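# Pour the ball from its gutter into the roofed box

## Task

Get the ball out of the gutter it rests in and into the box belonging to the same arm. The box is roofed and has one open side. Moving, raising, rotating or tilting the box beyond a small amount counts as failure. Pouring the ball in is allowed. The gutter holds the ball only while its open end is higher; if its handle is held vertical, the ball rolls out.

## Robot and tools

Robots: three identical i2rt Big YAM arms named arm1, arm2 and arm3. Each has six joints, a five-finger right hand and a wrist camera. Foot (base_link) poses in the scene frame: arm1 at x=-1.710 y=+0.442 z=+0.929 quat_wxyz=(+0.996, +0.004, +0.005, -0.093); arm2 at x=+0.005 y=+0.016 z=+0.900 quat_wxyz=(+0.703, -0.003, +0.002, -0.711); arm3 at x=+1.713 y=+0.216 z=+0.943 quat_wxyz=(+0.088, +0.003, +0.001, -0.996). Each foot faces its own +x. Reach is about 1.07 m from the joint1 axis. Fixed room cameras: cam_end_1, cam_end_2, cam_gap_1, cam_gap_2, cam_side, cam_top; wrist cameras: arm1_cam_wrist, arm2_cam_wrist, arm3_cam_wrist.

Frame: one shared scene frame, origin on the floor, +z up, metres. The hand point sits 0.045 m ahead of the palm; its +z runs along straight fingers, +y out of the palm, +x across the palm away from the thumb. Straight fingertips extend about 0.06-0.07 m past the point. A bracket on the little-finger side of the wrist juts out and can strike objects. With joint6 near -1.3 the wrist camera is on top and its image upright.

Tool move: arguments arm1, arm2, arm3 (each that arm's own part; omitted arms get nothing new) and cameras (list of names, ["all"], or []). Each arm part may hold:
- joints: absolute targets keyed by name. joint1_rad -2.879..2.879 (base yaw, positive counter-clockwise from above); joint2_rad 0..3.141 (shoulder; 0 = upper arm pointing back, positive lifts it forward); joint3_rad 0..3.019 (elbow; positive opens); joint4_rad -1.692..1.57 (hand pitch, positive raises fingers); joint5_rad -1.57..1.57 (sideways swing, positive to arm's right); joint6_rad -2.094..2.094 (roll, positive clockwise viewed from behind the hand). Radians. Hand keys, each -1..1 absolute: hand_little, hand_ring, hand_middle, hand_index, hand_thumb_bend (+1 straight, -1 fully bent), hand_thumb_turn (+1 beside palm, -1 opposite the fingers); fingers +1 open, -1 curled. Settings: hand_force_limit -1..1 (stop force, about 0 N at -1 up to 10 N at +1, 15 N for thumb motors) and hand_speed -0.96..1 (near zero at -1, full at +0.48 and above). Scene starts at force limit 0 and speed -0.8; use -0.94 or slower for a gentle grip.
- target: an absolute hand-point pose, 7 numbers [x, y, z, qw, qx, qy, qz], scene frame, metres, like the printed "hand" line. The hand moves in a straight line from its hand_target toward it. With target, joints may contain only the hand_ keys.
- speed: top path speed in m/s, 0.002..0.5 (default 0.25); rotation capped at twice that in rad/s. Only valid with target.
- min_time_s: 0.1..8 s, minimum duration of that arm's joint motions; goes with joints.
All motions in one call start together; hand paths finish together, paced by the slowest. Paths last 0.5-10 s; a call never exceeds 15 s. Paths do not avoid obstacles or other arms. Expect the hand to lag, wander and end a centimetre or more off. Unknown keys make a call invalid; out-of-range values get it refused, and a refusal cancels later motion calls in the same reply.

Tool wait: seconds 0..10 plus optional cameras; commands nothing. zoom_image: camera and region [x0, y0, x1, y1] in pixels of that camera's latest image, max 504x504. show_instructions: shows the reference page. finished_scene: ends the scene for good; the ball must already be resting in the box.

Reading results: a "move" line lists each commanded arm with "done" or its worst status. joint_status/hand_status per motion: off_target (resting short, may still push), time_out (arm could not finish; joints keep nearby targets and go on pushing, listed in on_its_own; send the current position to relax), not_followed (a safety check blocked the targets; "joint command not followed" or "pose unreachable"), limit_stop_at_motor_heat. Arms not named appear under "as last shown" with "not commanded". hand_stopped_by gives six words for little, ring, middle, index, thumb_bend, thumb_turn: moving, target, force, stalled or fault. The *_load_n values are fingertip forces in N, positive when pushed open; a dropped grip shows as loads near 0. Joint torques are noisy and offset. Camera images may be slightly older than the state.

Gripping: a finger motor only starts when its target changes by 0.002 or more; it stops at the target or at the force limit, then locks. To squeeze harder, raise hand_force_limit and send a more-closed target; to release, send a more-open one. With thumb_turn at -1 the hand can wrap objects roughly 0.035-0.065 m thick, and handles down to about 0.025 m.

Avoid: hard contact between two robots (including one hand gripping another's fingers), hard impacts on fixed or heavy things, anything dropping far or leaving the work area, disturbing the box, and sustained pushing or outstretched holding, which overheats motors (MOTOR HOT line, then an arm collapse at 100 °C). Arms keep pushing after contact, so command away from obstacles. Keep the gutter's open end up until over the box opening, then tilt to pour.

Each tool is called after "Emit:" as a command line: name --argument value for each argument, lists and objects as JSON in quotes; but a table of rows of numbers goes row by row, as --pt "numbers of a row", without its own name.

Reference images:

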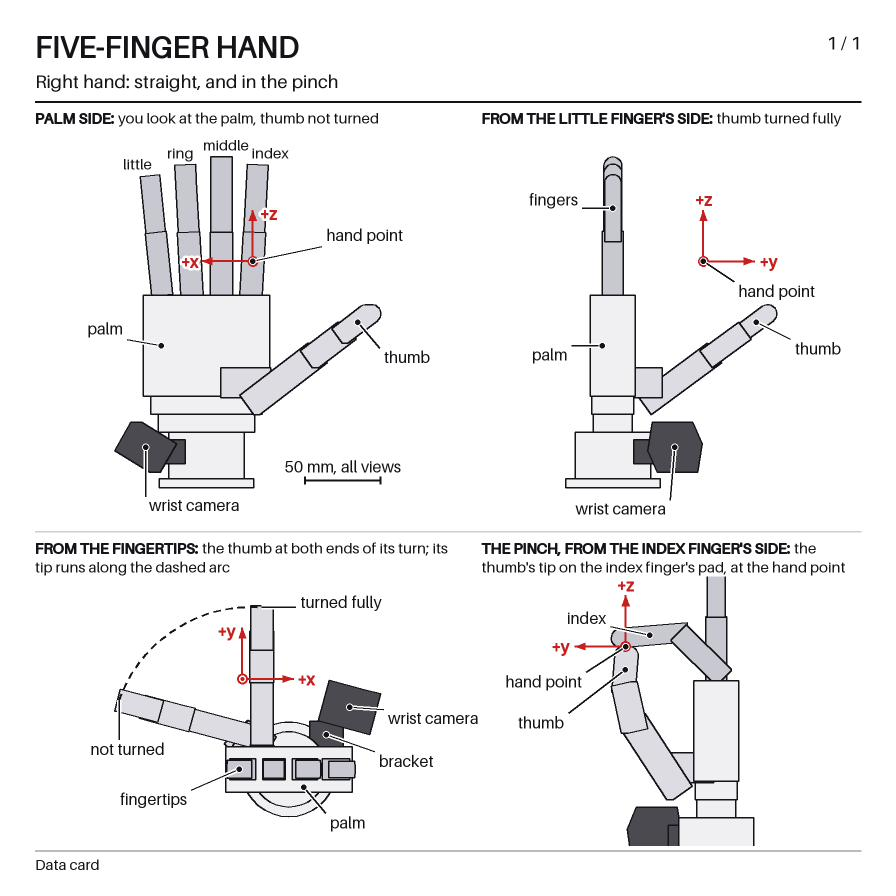

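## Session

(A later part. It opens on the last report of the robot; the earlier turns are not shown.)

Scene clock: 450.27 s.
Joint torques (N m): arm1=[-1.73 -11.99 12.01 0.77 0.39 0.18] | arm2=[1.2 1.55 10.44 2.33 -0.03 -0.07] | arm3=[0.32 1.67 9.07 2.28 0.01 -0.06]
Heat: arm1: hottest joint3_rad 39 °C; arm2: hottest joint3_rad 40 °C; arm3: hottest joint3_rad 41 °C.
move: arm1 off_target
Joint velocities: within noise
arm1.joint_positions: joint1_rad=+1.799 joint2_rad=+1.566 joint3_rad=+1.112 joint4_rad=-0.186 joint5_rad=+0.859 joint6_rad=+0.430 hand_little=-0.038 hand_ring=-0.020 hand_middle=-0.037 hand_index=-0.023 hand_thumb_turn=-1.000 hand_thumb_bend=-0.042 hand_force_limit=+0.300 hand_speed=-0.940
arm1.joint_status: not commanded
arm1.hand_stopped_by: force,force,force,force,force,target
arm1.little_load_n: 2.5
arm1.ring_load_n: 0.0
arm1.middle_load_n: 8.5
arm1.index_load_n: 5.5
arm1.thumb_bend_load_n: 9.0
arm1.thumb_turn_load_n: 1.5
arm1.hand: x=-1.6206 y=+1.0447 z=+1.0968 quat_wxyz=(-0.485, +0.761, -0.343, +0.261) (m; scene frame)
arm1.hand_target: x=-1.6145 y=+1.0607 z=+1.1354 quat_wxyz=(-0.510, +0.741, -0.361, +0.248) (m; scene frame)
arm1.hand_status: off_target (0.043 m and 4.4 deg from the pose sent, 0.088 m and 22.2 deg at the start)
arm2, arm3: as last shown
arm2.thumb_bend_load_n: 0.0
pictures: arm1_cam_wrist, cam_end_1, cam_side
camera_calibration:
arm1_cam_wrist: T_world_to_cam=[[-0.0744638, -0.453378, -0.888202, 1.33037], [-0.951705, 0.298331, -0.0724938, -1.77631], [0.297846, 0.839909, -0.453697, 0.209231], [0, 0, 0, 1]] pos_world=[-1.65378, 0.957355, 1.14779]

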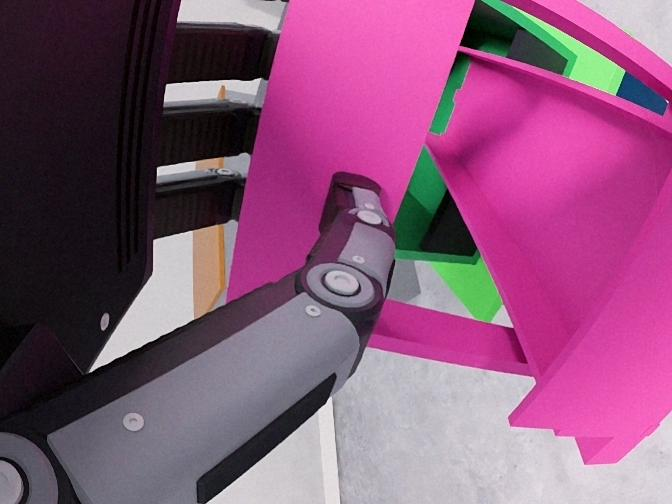

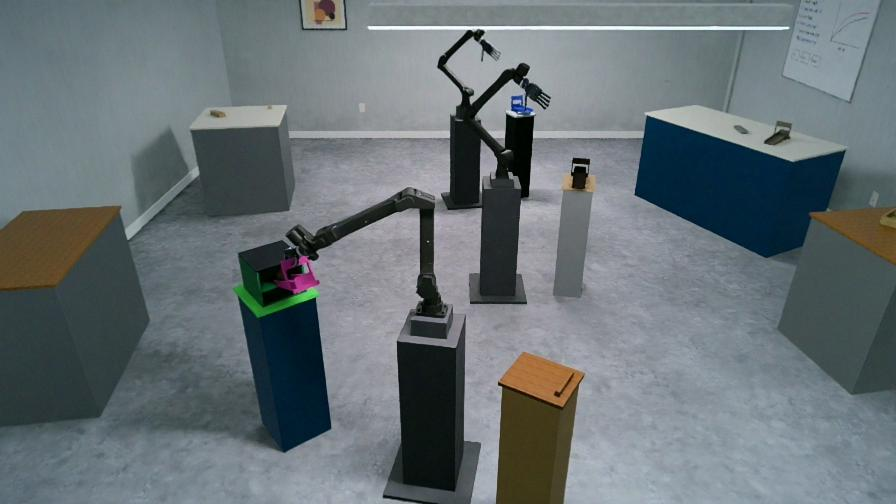

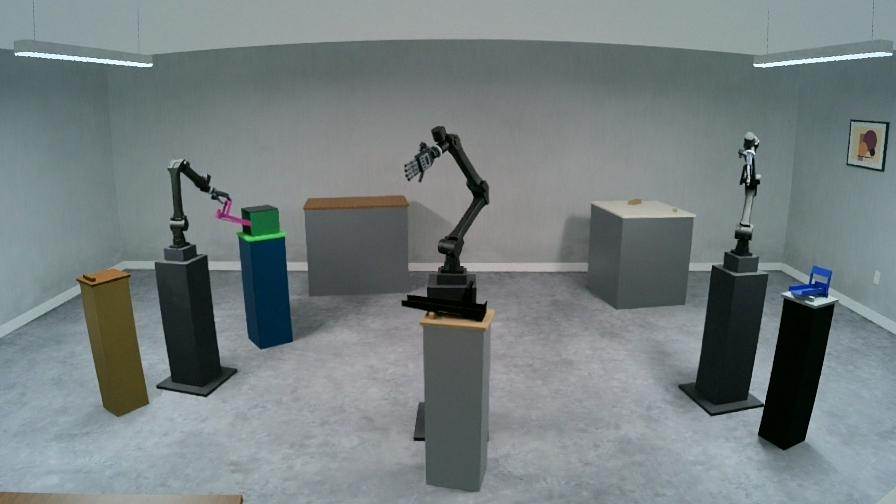

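Emit:
move --arm1 '{"target":[-1.6145,1.0630,1.1600,0.5091,-0.7407,0.3612,-0.2483],"speed":0.05}' --cameras '["cam_end_1","cam_side","cam_gap_1","arm1_cam_wrist"]'

Emit:
zoom_image --camera "cam_end_1" --region '[250, 250, 320, 310]'

Emit:
zoom_image --camera "cam_side" --region '[200, 195, 270, 245]'

Scene clock: 455.37 s.
Joint torques (N m): arm1=[-2.14 -12.57 12.48 0.96 0.5 0.15] | arm2=[2.02 1.32 10.43 2.5 -0.05 -0.06] | arm3=[0.32 1.73 9.06 2.28 0.01 -0.06]
Heat: arm1: hottest joint3_rad 40 °C; arm2: hottest joint3_rad 40 °C; arm3: hottest joint3_rad 41 °C.
move: arm1 off_target
Joint velocities: within noise
arm1.joint_positions: joint1_rad=+1.799 joint2_rad=+1.545 joint3_rad=+1.152 joint4_rad=-0.256 joint5_rad=+0.858 joint6_rad=+0.432 hand_little=-0.038 hand_ring=-0.020 hand_middle=-0.037 hand_index=-0.023 hand_thumb_turn=-1.000 hand_thumb_bend=-0.042 hand_force_limit=+0.300 hand_speed=-0.940
arm1.joint_status: not commanded
arm1.hand_stopped_by: force,force,force,force,force,target
arm1.little_load_n: 3.5
arm1.ring_load_n: 0.0
arm1.middle_load_n: 8.5
arm1.index_load_n: 5.5
arm1.thumb_bend_load_n: 8.5
arm1.thumb_turn_load_n: 1.5
arm1.hand: x=-1.6207 y=+1.0450 z=+1.1182 quat_wxyz=(-0.482, +0.763, -0.342, +0.262) (m; scene frame)
arm1.hand_target: x=-1.6145 y=+1.0604 z=+1.1603 quat_wxyz=(-0.509, +0.741, -0.361, +0.248) (m; scene frame)
arm1.hand_status: off_target (0.046 m and 4.8 deg from the pose sent, 0.066 m and 4.4 deg at the start)
arm2, arm3: as last shown
pictures: arm1_cam_wrist, cam_end_1, cam_gap_1, cam_side
camera_calibration:
arm1_cam_wrist: T_world_to_cam=[[-0.0751325, -0.459454, -0.885018, 1.35113], [-0.951929, 0.297354, -0.0735577, -1.77309], [0.29696, 0.836948, -0.459709, 0.22711], [0, 0, 0, 1]] pos_world=[-1.65379, 0.95794, 1.16976]

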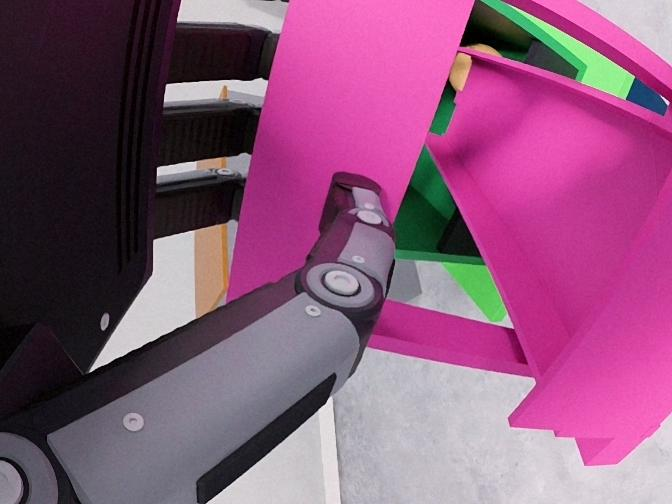

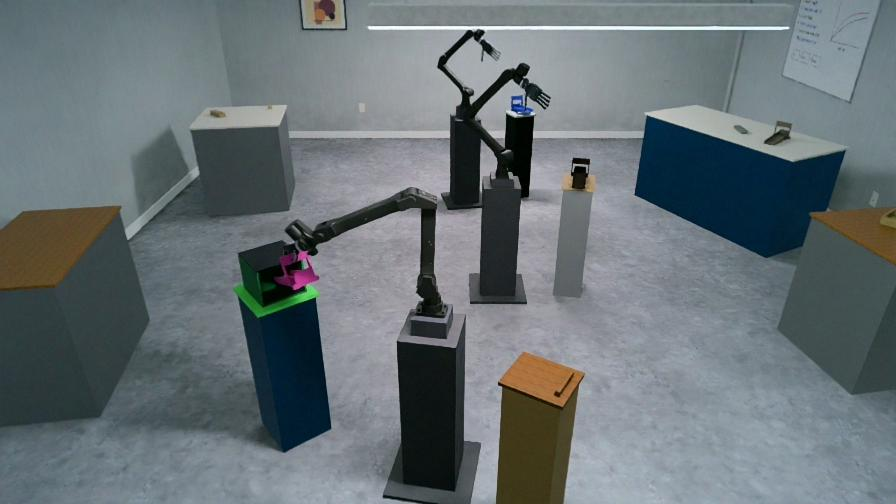

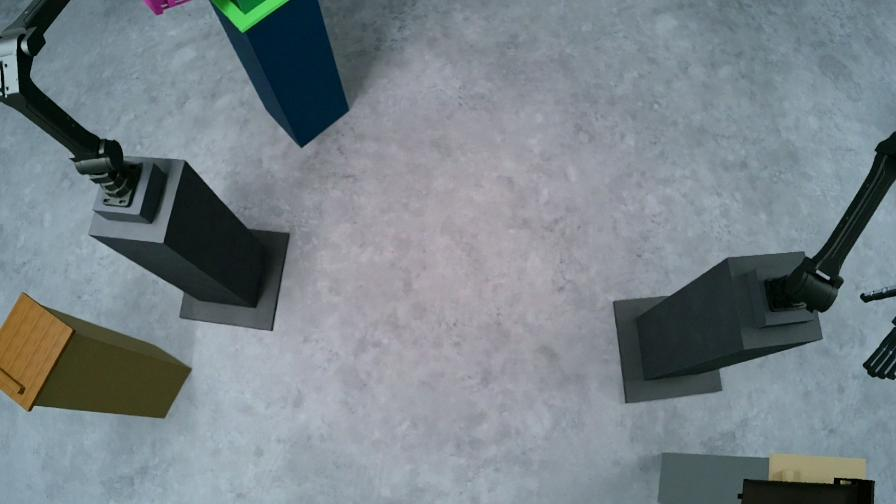

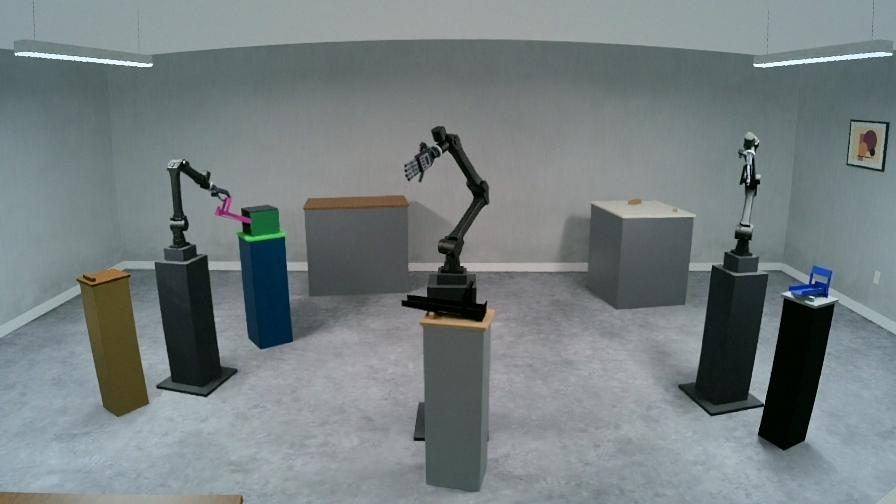

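Scaled by 7.200 from the camera's 896x504 image, which has a finer 1280x720 frame.

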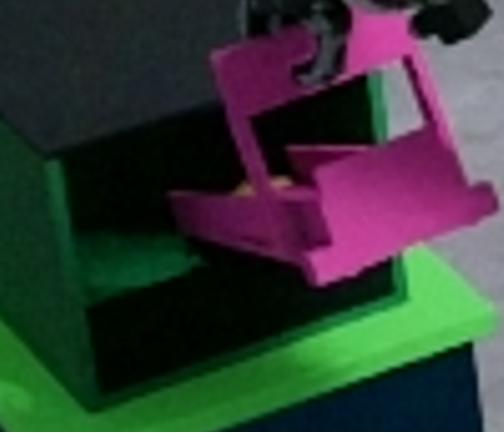

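Scaled by 7.200 from the camera's 896x504 image, which has a finer 1280x720 frame.

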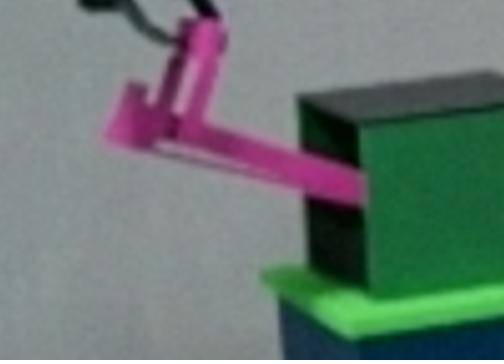

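Emit:
move --arm1 '{"target":[-1.6498,1.0390,1.0810,0.6465,-0.6244,0.3045,-0.3153],"speed":0.08}' --cameras '["cam_end_1","arm1_cam_wrist"]'

Emit:
zoom_image --camera "cam_end_1" --region '[225, 230, 345, 330]'

Scene clock: 463.70 s.
Joint torques (N m): arm1=[-0.26 -9.93 5.57 2.13 0.06 -0.08] | arm2=[1.9 1.26 10.35 2.28 -0.05 -0.07] | arm3=[0.32 1.73 9.09 2.29 0.01 -0.07]
Heat: arm1: hottest joint3_rad 40 °C; arm2: hottest joint3_rad 40 °C; arm3: hottest joint3_rad 41 °C.
move: arm1 done
Joint velocities: within noise
arm1.joint_positions: joint1_rad=+1.915 joint2_rad=+1.712 joint3_rad=+0.832 joint4_rad=+0.948 joint5_rad=+1.074 joint6_rad=-0.069 hand_little=-0.038 hand_ring=-0.020 hand_middle=-0.037 hand_index=-0.023 hand_thumb_turn=-1.000 hand_thumb_bend=-0.042 hand_force_limit=+0.300 hand_speed=-0.940
arm1.joint_status: not commanded
arm1.hand_stopped_by: force,force,force,force,force,target
arm1.little_load_n: 3.0
arm1.ring_load_n: 0.0
arm1.middle_load_n: 8.0
arm1.index_load_n: 5.5
arm1.thumb_bend_load_n: 9.0
arm1.thumb_turn_load_n: 1.5
arm1.hand: x=-1.6432 y=+1.0386 z=+1.0854 quat_wxyz=(-0.644, +0.624, -0.309, +0.316) (m; scene frame)
arm1.hand_target: x=-1.6496 y=+1.0389 z=+1.0811 quat_wxyz=(-0.646, +0.625, -0.305, +0.315) (m; scene frame)
arm1.hand_status: done (0.008 m and 0.6 deg from the pose sent, 0.048 m and 25.8 deg at the start)
arm2, arm3: as last shown
pictures: arm1_cam_wrist, cam_end_1
camera_calibration:
arm1_cam_wrist: T_world_to_cam=[[0.204123, -0.150387, -0.967325, 1.54466], [-0.899026, 0.362246, -0.246028, -1.58827], [0.387409, 0.919871, -0.0612592, -0.145992], [0, 0, 0, 1]] pos_world=[-1.68664, 0.941936, 1.09449]

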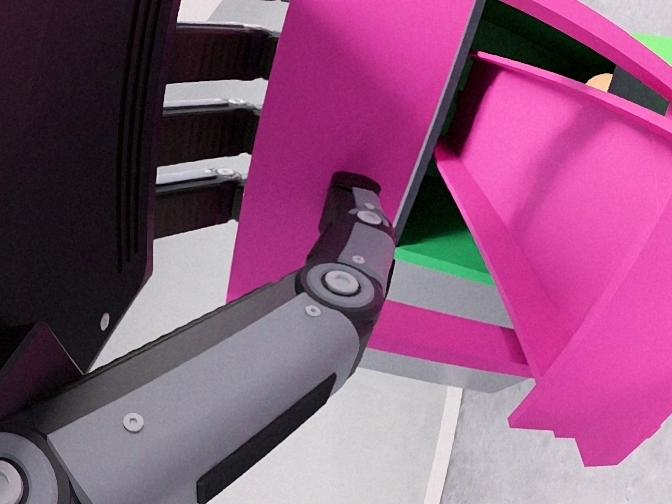

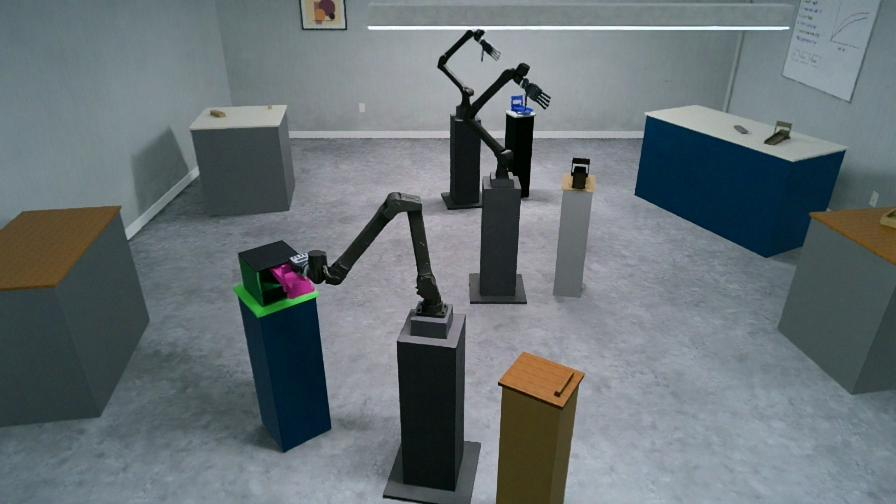

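Scaled by 4.200 from the camera's 896x504 image, which has a finer 1280x720 frame.

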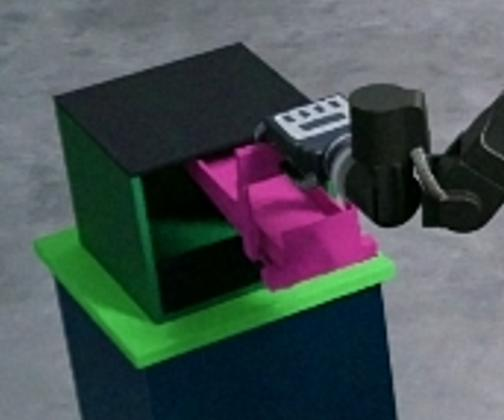

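Emit:
move --arm1 '{"target":[-1.7800,0.9450,1.0750,0.6465,-0.6244,0.3045,-0.3153],"speed":0.08}' --cameras '["cam_end_1","arm1_cam_wrist","cam_side"]'

Emit:
zoom_image --camera "cam_end_1" --region '[225, 230, 345, 330]'

Scene clock: 469.63 s.
Joint torques (N m): arm1=[-0.15 -9.41 4.48 1.52 -0.18 -0.09] | arm2=[1.79 1.26 10.41 2.26 -0.02 -0.07] | arm3=[0.32 1.67 9.07 2.28 0 -0.06]
Heat: arm1: hottest joint3_rad 39 °C; arm2: hottest joint3_rad 40 °C; arm3: hottest joint3_rad 41 °C.
move: arm1 done
Joint velocities: within noise
arm1.joint_positions: joint1_rad=+2.271 joint2_rad=+1.697 joint3_rad=+0.701 joint4_rad=+1.237 joint5_rad=+1.427 joint6_rad=-0.254 hand_little=-0.038 hand_ring=-0.020 hand_middle=-0.037 hand_index=-0.023 hand_thumb_turn=-1.000 hand_thumb_bend=-0.042 hand_force_limit=+0.300 hand_speed=-0.940
arm1.joint_status: not commanded
arm1.hand_stopped_by: force,force,force,force,force,target
arm1.little_load_n: 3.5
arm1.ring_load_n: 0.0
arm1.middle_load_n: 7.5
arm1.index_load_n: 5.5
arm1.thumb_bend_load_n: 8.5
arm1.thumb_turn_load_n: 1.5
arm1.hand: x=-1.7757 y=+0.9472 z=+1.0741 quat_wxyz=(-0.644, +0.625, -0.307, +0.319) (m; scene frame)
arm1.hand_target: x=-1.7799 y=+0.9451 z=+1.0751 quat_wxyz=(-0.646, +0.625, -0.305, +0.315) (m; scene frame)
arm1.hand_status: done (0.005 m and 0.6 deg from the pose sent, 0.166 m and 0.6 deg at the start)
arm2, arm3: as last shown
arm3.ring_load_n: 0.5
arm3.middle_load_n: 0.5
pictures: arm1_cam_wrist, cam_end_1, cam_side
camera_calibration:
arm1_cam_wrist: T_world_to_cam=[[0.209607, -0.154829, -0.965449, 1.55903], [-0.897808, 0.360632, -0.252756, -1.66612], [0.387306, 0.919768, -0.0634159, -0.00902164], [0, 0, 0, 1]] pos_world=[-1.81914, 0.850536, 1.08347]

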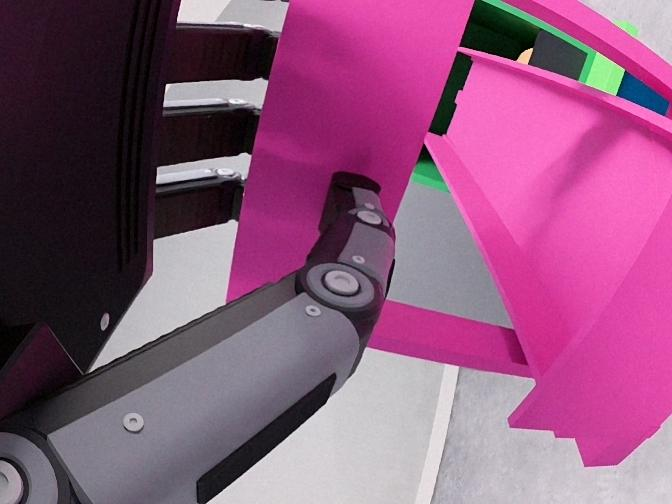

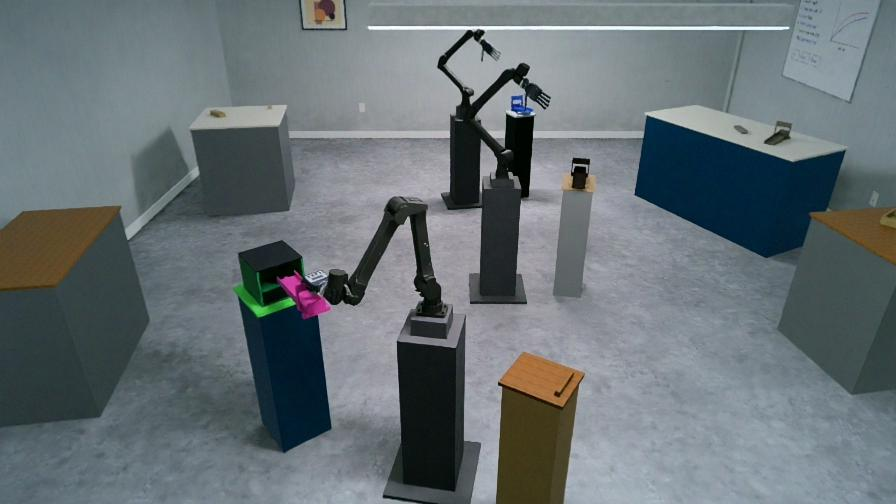

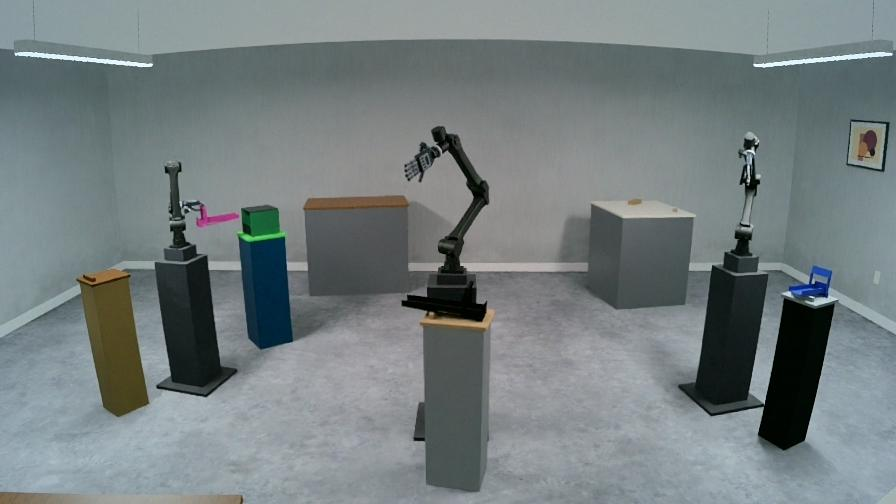

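Scaled by 4.200 from the camera's 896x504 image, which has a finer 1280x720 frame.

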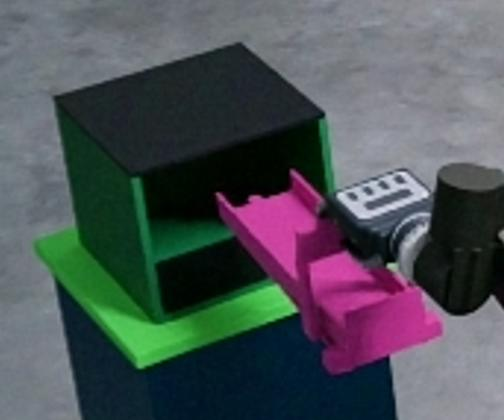

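Emit:
move --arm1 '{"joints":{"joint2_rad":1.08,"joint3_rad":0.3,"joint4_rad":1.05,"joint5_rad":1.3,"joint6_rad":0.03},"min_time_s":2.5}' --cameras '["cam_end_1","arm1_cam_wrist"]'

Emit:
zoom_image --camera "cam_end_1" --region '[225, 230, 345, 330]'

Scene clock: 478.30 s.
Joint torques (N m): arm1=[-0.26 -3.14 5.87 0.69 -0.49 0.23] | arm2=[1.67 1.08 10.3 2.29 -0.08 -0.08] | arm3=[0.32 1.67 9.09 2.29 0 -0.06]
Heat: arm1: hottest joint3_rad 39 °C; arm2: hottest joint3_rad 40 °C; arm3: hottest joint3_rad 41 °C.
move: arm1 done
Joint velocities: within noise
arm1.joint_positions: joint1_rad=+2.271 joint2_rad=+1.096 joint3_rad=+0.304 joint4_rad=+1.052 joint5_rad=+1.306 joint6_rad=+0.010 hand_little=-0.038 hand_ring=-0.020 hand_middle=-0.037 hand_index=-0.023 hand_thumb_turn=-1.000 hand_thumb_bend=-0.042 hand_force_limit=+0.300 hand_speed=-0.940
arm1.joint_status: all done
arm1.hand_stopped_by: force,force,force,force,force,target
arm1.little_load_n: 3.5
arm1.ring_load_n: 0.0
arm1.middle_load_n: 7.5
arm1.index_load_n: 5.0
arm1.thumb_bend_load_n: 8.5
arm1.thumb_turn_load_n: 1.5
arm1.hand: x=-1.7202 y=+0.8277 z=+1.1405 quat_wxyz=(-0.705, +0.587, -0.349, +0.190) (m; scene frame)
arm1.hand_target: x=-1.7245 y=+0.8266 z=+1.1445 quat_wxyz=(-0.710, +0.584, -0.353, +0.175) (m; scene frame)
arm1.hand_status: not commanded
arm2.joint_positions: joint1_rad=-0.603 joint2_rad=+0.627 joint3_rad=+1.417 joint4_rad=-1.226 joint5_rad=+0.146 joint6_rad=-1.568 hand_little=+1.000 hand_ring=+1.000 hand_middle=+1.000 hand_index=+1.000 hand_thumb_turn=+1.000 hand_thumb_bend=+1.000 hand_force_limit=+0.000 hand_speed=-0.800
arm2.joint_status: not commanded
arm2.hand_stopped_by: target,target,target,target,target,target
arm2.little_load_n: 0.0
arm2.ring_load_n: 0.0
arm2.middle_load_n: 0.0
arm2.index_load_n: 0.0
arm2.thumb_bend_load_n: 0.0
arm2.thumb_turn_load_n: 0.0
arm2.hand: x=-0.2034 y=-0.1323 z=+1.4443 quat_wxyz=(+0.507, +0.352, -0.763, +0.192) (m; scene frame)
arm2.hand_target: x=-0.2020 y=-0.1303 z=+1.4573 quat_wxyz=(+0.517, +0.348, -0.756, +0.198) (m; scene frame)
arm2.hand_status: not commanded
arm3.joint_positions: joint1_rad=+0.812 joint2_rad=+0.649 joint3_rad=+1.379 joint4_rad=-1.341 joint5_rad=-0.058 joint6_rad=-1.526 hand_little=+1.000 hand_ring=+1.000 hand_middle=+1.000 hand_index=+1.000 hand_thumb_turn=+1.000 hand_thumb_bend=+1.000 hand_force_limit=+0.000 hand_speed=-0.800
arm3.joint_status: not commanded
arm3.hand_stopped_by: target,target,target,target,target,target
arm3.little_load_n: 0.0
arm3.ring_load_n: 0.0
arm3.middle_load_n: 0.0
arm3.index_load_n: 0.0
arm3.thumb_bend_load_n: 0.0
arm3.thumb_turn_load_n: 0.0
arm3.hand: x=+1.5333 y=+0.0332 z=+1.4262 quat_wxyz=(+0.386, +0.415, -0.785, +0.251) (m; scene frame)
arm3.hand_target: x=+1.5335 y=+0.0337 z=+1.4387 quat_wxyz=(+0.397, +0.412, -0.779, +0.257) (m; scene frame)
arm3.hand_status: not commanded
pictures: arm1_cam_wrist, cam_end_1
camera_calibration:
arm1_cam_wrist: T_world_to_cam=[[0.0606855, 0.0919076, -0.993917, 1.16506], [-0.961425, 0.273026, -0.0334549, -1.84342], [0.268291, 0.957606, 0.104931, -0.34435], [0, 0, 0, 1]] pos_world=[-1.75062, 0.725975, 1.13244]

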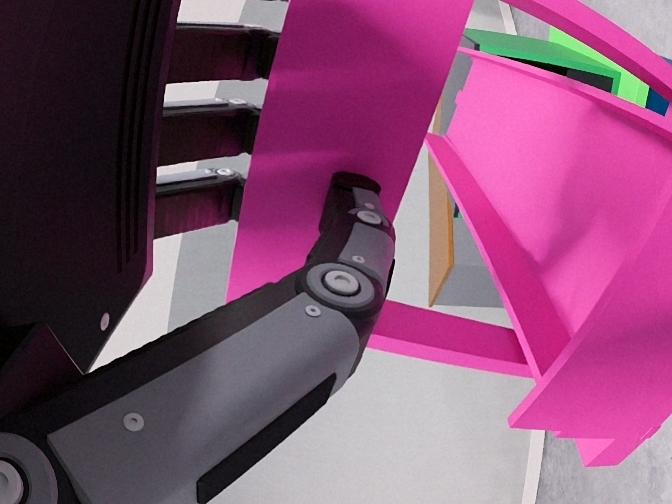

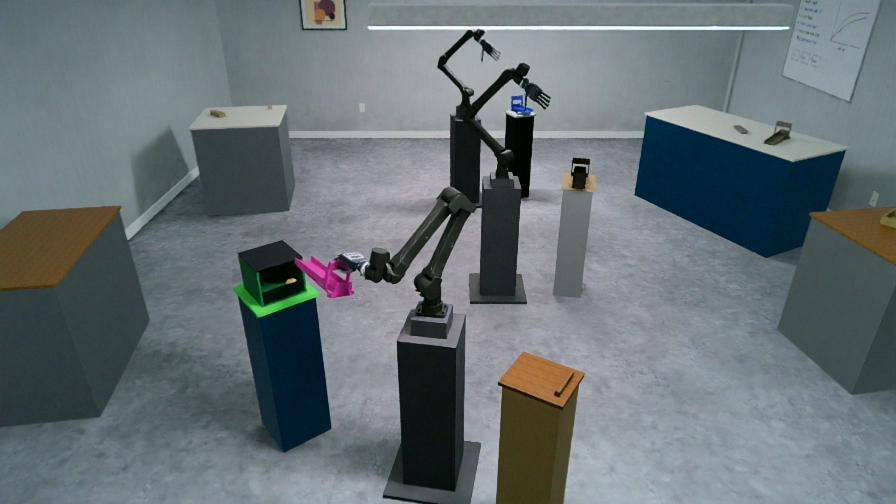

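Scaled by 4.200 from the camera's 896x504 image, which has a finer 1280x720 frame.

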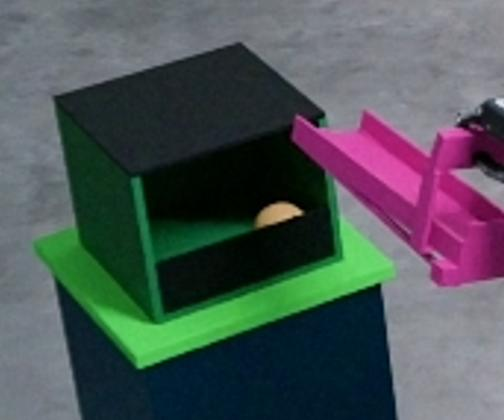

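Emit:
move --arm1 '{"joints":{"joint1_rad":0.3},"min_time_s":3.5}' --cameras '[]'

Emit:
move --arm1 '{"joints":{"joint1_rad":-2.146,"joint5_rad":-0.201,"joint4_rad":0.91,"joint6_rad":0.031},"min_time_s":4.5}' --cameras '["cam_end_1","cam_side","arm1_cam_wrist"]'

Scene clock: 488.83 s.
Joint torques (N m): arm1=[-2.26 -3.72 5.63 0.77 -0.32 0.21] | arm2=[2.14 1.38 10.25 2.35 -0.03 -0.08] | arm3=[0.32 1.67 9.07 2.28 0.01 -0.06]
Heat: arm1: hottest joint3_rad 38 °C; arm2: hottest joint3_rad 40 °C; arm3: hottest joint3_rad 41 °C.
move: arm1 done
Joint velocities: within noise
arm1.joint_positions: joint1_rad=+0.312 joint2_rad=+1.096 joint3_rad=+0.304 joint4_rad=+1.052 joint5_rad=+1.302 joint6_rad=+0.012 hand_little=-0.038 hand_ring=-0.020 hand_middle=-0.037 hand_index=-0.023 hand_thumb_turn=-1.000 hand_thumb_bend=-0.042 hand_force_limit=+0.300 hand_speed=-0.940
arm1.joint_status: all done
arm1.hand_stopped_by: force,force,force,force,force,target
arm1.little_load_n: 3.0
arm1.ring_load_n: 0.0
arm1.middle_load_n: 7.5
arm1.index_load_n: 5.5
arm1.thumb_bend_load_n: 9.0
arm1.thumb_turn_load_n: 2.0
arm1.hand: x=-1.3440 y=+0.3061 z=+1.1331 quat_wxyz=(-0.230, +0.044, -0.685, +0.690) (m; scene frame)
arm1.hand_target: x=-1.3468 y=+0.3021 z=+1.1368 quat_wxyz=(-0.236, +0.032, -0.685, +0.689) (m; scene frame)
arm1.hand_status: not commanded
arm2, arm3: as last shown
pictures: none
No camera images: "cameras" was empty.

Scene clock: 493.90 s.
Joint torques (N m): arm1=[-2.43 -4.19 6.26 1.74 -0.09 0.13] | arm2=[1.61 1.26 10.44 2.19 -0.03 -0.08] | arm3=[0.32 1.67 9.07 2.29 0.01 -0.06]
Heat: arm1: hottest joint3_rad 38 °C; arm2: hottest joint3_rad 40 °C; arm3: hottest joint3_rad 41 °C.
move: arm1 done
Joint velocities: within noise
arm1.joint_positions: joint1_rad=-2.135 joint2_rad=+1.096 joint3_rad=+0.304 joint4_rad=+0.906 joint5_rad=-0.199 joint6_rad=+0.018 hand_little=-0.038 hand_ring=-0.020 hand_middle=-0.037 hand_index=-0.023 hand_thumb_turn=-1.000 hand_thumb_bend=-0.042 hand_force_limit=+0.300 hand_speed=-0.940
arm1.joint_status: all done
arm1.hand_stopped_by: force,force,force,force,force,target
arm1.little_load_n: 3.5
arm1.ring_load_n: 0.0
arm1.middle_load_n: 7.5
arm1.index_load_n: 5.5
arm1.thumb_bend_load_n: 8.5
arm1.thumb_turn_load_n: 1.5
arm1.hand: x=-1.9575 y=+0.0710 z=+1.1250 quat_wxyz=(+0.208, -0.175, -0.643, +0.716) (m; scene frame)
arm1.hand_target: x=-1.9588 y=+0.0747 z=+1.1306 quat_wxyz=(+0.209, -0.179, -0.637, +0.720) (m; scene frame)
arm1.hand_status: not commanded
arm2, arm3: as last shown
pictures: arm1_cam_wrist, cam_end_1, cam_side
camera_calibration:
arm1_cam_wrist: T_world_to_cam=[[-0.301838, 0.0112131, -0.953293, 0.483986], [0.952776, -0.0314198, -0.302044, 2.20521], [-0.0333391, -0.999443, -0.00119991, 0.113428], [0, 0, 0, 1]] pos_world=[-1.9512, 0.177225, 1.12759]

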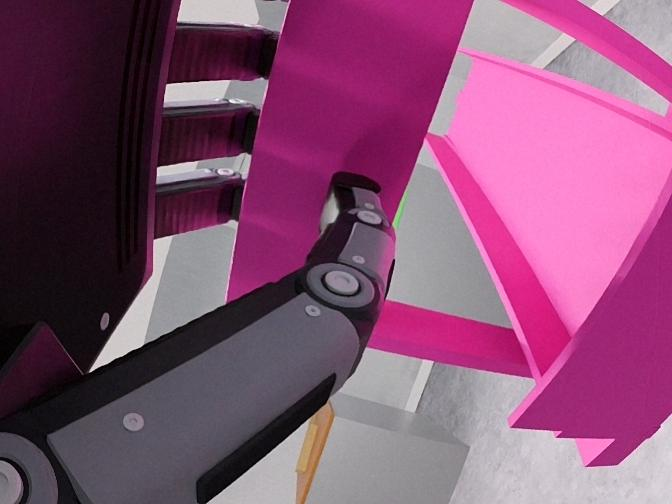

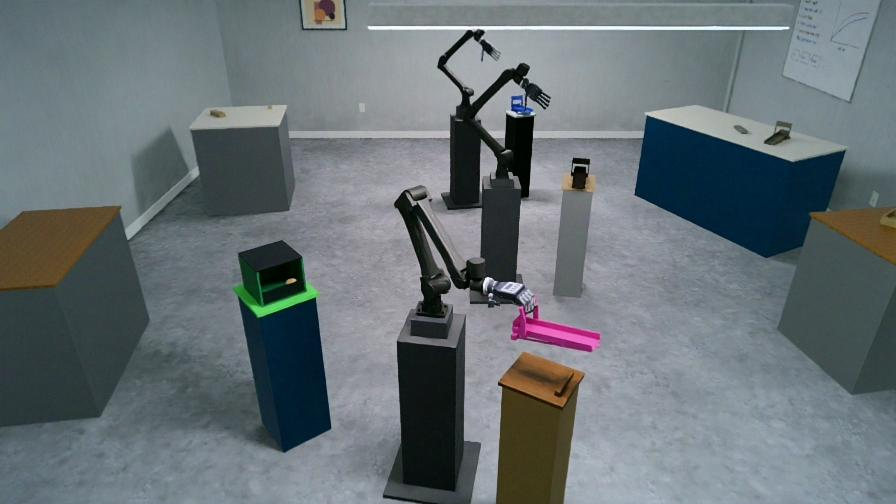

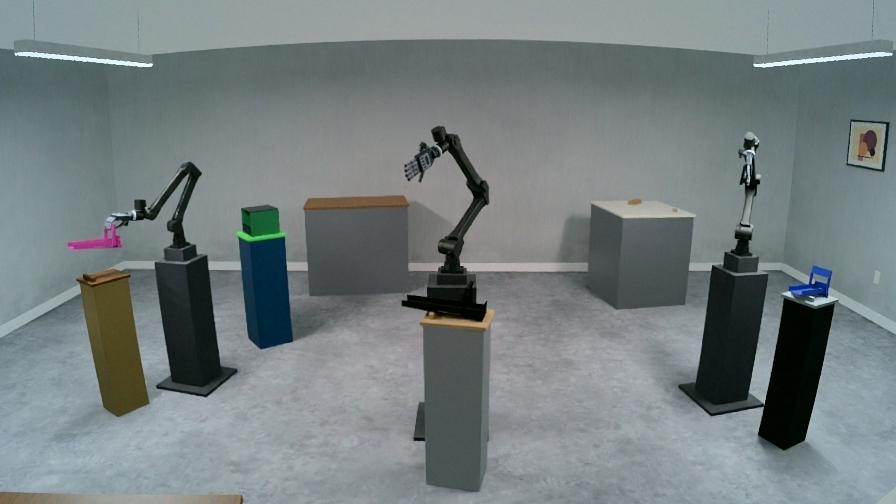

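Emit:
move --arm1 '{"target":[-1.9740,0.0650,1.0000,-0.1915,0.1983,0.6915,-0.6677],"speed":0.1}' --cameras '["cam_end_1","cam_side"]'

Emit:
zoom_image --camera "cam_end_1" --region '[490, 300, 610, 400]'

Emit:
zoom_image --camera "cam_side" --region '[60, 215, 150, 295]'

Scene clock: 499.03 s.
Joint torques (N m): arm1=[-2.02 -5.48 4.36 2.91 -0.1 -0.04] | arm2=[1.55 1.03 10.33 2.29 0 -0.06] | arm3=[0.32 1.67 9.07 2.28 0.01 -0.06]
Heat: arm1: hottest joint3_rad 38 °C; arm2: hottest joint3_rad 40 °C; arm3: hottest joint3_rad 41 °C.
move: arm1 off_target
Joint velocities: within noise
arm1.joint_positions: joint1_rad=-2.138 joint2_rad=+1.576 joint3_rad=+0.280 joint4_rad=+1.225 joint5_rad=-0.204 joint6_rad=+0.015 hand_little=-0.038 hand_ring=-0.020 hand_middle=-0.037 hand_index=-0.023 hand_thumb_turn=-1.000 hand_thumb_bend=-0.042 hand_force_limit=+0.300 hand_speed=-0.940
arm1.joint_status: not commanded
arm1.hand_stopped_by: force,force,force,force,force,target
arm1.little_load_n: 3.5
arm1.ring_load_n: 0.0
arm1.middle_load_n: 7.5
arm1.index_load_n: 5.5
arm1.thumb_bend_load_n: 8.5
arm1.thumb_turn_load_n: 1.5
arm1.hand: x=-1.9647 y=+0.0666 z=+0.9918 quat_wxyz=(+0.180, -0.204, -0.702, +0.658) (m; scene frame)
arm1.hand_target: x=-1.9738 y=+0.0652 z=+1.0000 quat_wxyz=(+0.192, -0.198, -0.692, +0.667) (m; scene frame)
arm1.hand_status: off_target (0.012 m and 2.3 deg from the pose sent, 0.126 m and 8.4 deg at the start)
arm2, arm3: as last shown
pictures: cam_end_1, cam_side

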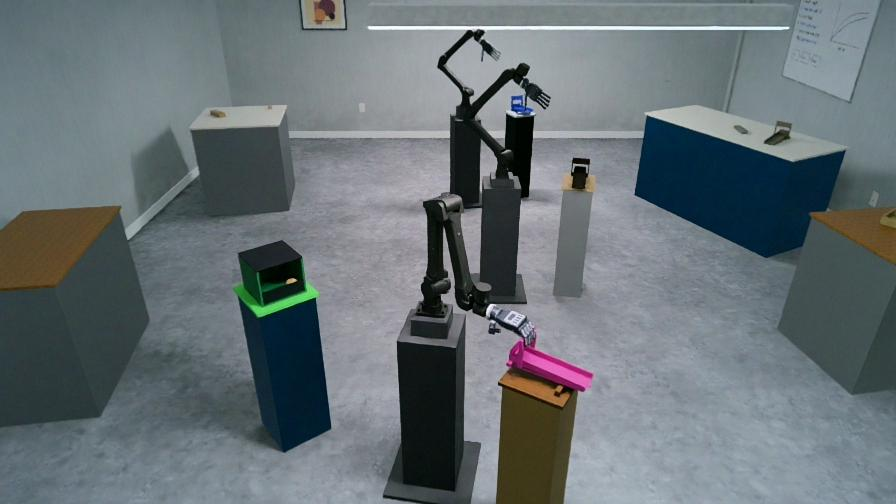

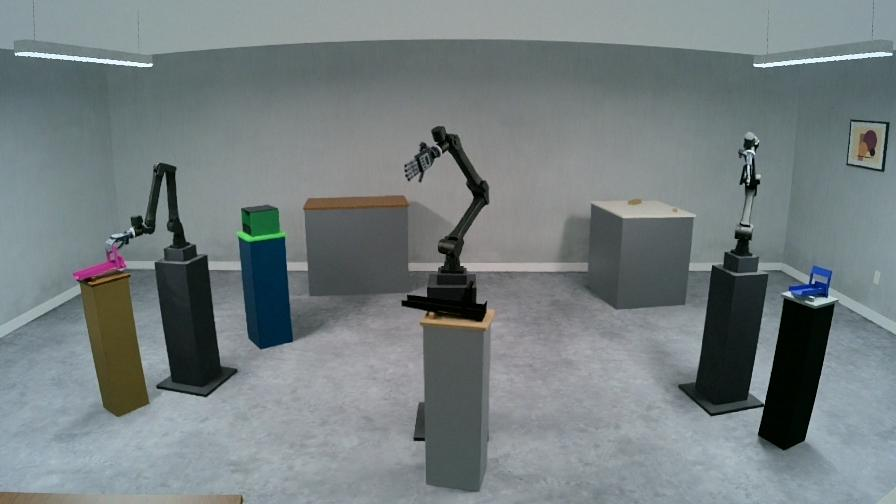

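Scaled by 4.200 from the camera's 896x504 image, which has a finer 1280x720 frame.

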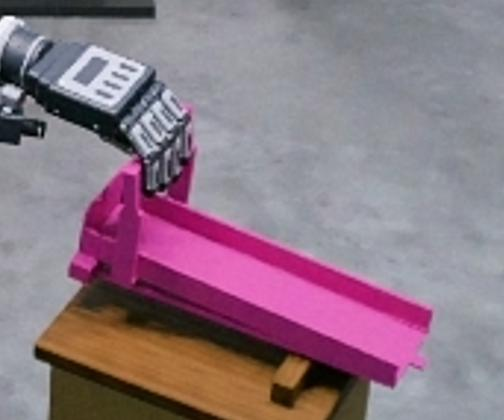

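Scaled by 5.600 from the camera's 896x504 image, which has a finer 1280x720 frame.

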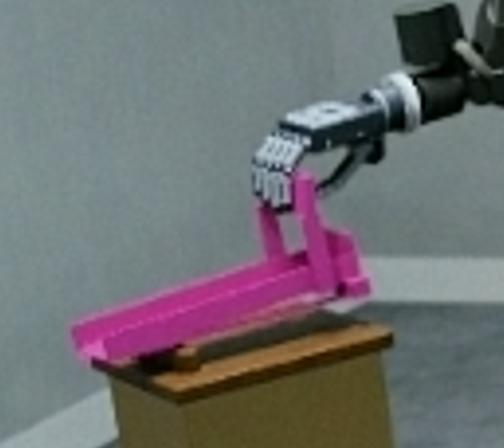

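Emit:
move --arm1 '{"target":[-1.9870,0.0620,0.9930,-0.1940,0.1957,0.6827,-0.6767],"speed":0.05}' --cameras '["cam_end_1","cam_side"]'

Emit:
zoom_image --camera "cam_end_1" --region '[490, 300, 610, 400]'

Emit:
zoom_image --camera "cam_side" --region '[60, 215, 150, 295]'

Scene clock: 503.53 s.
Joint torques (N m): arm1=[-2.32 -5.19 4.89 2.58 -0.1 -0.02] | arm2=[1.55 1.2 10.5 2.24 -0.04 -0.1] | arm3=[0.32 1.67 9.07 2.3 0.01 -0.07]
Heat: arm1: hottest joint3_rad 38 °C; arm2: hottest joint3_rad 40 °C; arm3: hottest joint3_rad 41 °C.
move: arm1 off_target
Joint velocities: within noise
arm1.joint_positions: joint1_rad=-2.165 joint2_rad=+1.660 joint3_rad=+0.287 joint4_rad=+1.325 joint5_rad=-0.232 joint6_rad=+0.015 hand_little=-0.038 hand_ring=-0.020 hand_middle=-0.037 hand_index=-0.023 hand_thumb_turn=-1.000 hand_thumb_bend=-0.042 hand_force_limit=+0.300 hand_speed=-0.940
arm1.joint_status: not commanded
arm1.hand_stopped_by: force,force,force,force,force,target
arm1.little_load_n: 3.0
arm1.ring_load_n: 0.0
arm1.middle_load_n: 8.0
arm1.index_load_n: 5.5
arm1.thumb_bend_load_n: 9.0
arm1.thumb_turn_load_n: 2.0
arm1.hand: x=-1.9727 y=+0.0683 z=+0.9832 quat_wxyz=(+0.182, -0.201, -0.696, +0.665) (m; scene frame)
arm1.hand_target: x=-1.9867 y=+0.0625 z=+0.9932 quat_wxyz=(+0.194, -0.196, -0.683, +0.676) (m; scene frame)
arm1.hand_status: off_target (0.018 m and 2.5 deg from the pose sent, 0.023 m and 3.7 deg at the start)
arm2, arm3: as last shown
pictures: cam_end_1, cam_side

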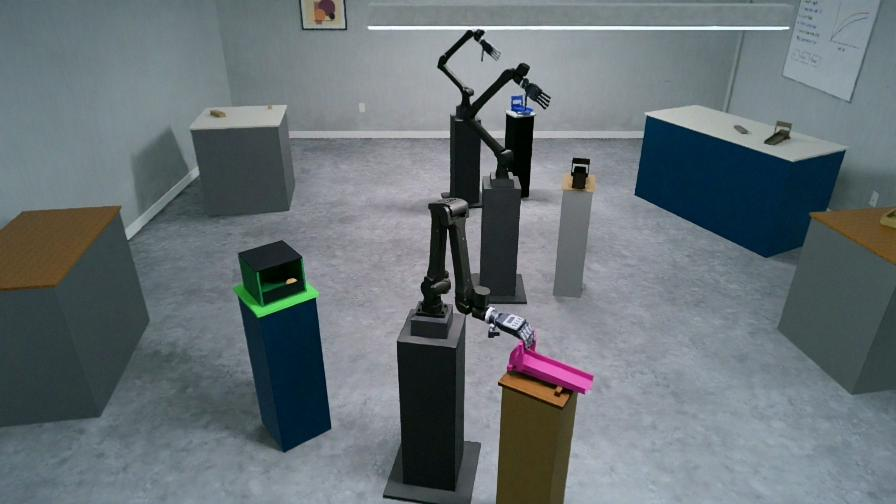

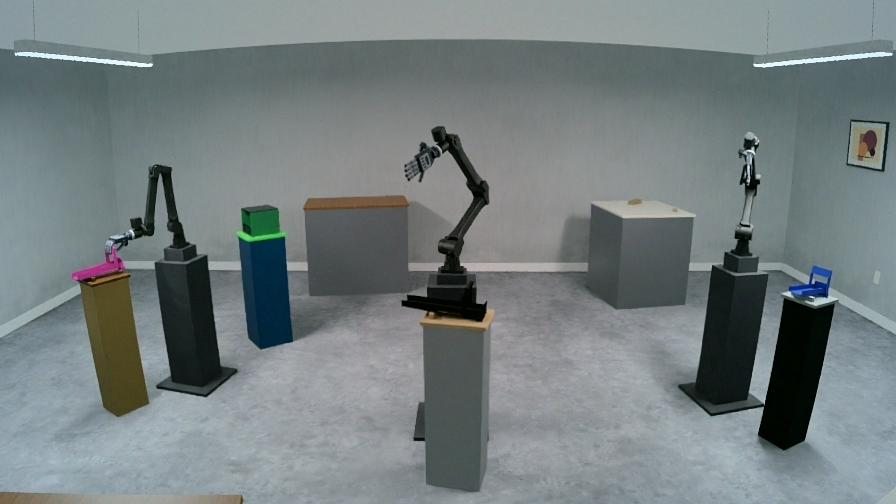

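Scaled by 4.200 from the camera's 896x504 image, which has a finer 1280x720 frame.

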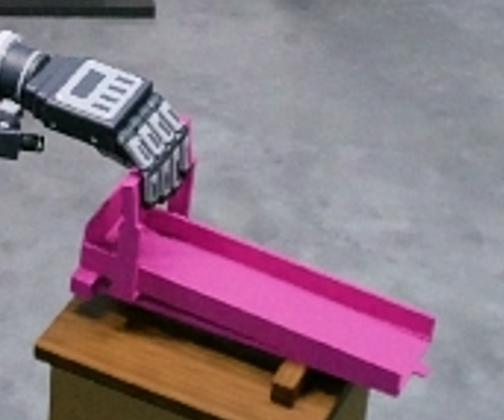

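Scaled by 5.600 from the camera's 896x504 image, which has a finer 1280x720 frame.

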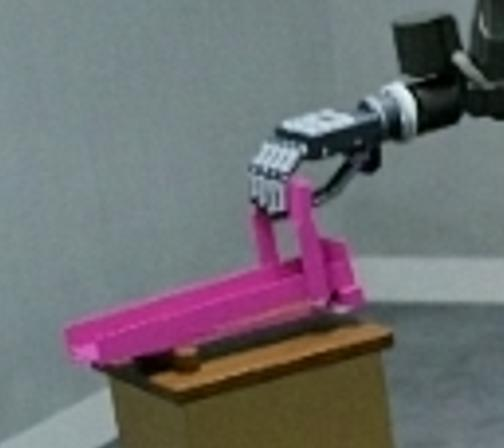

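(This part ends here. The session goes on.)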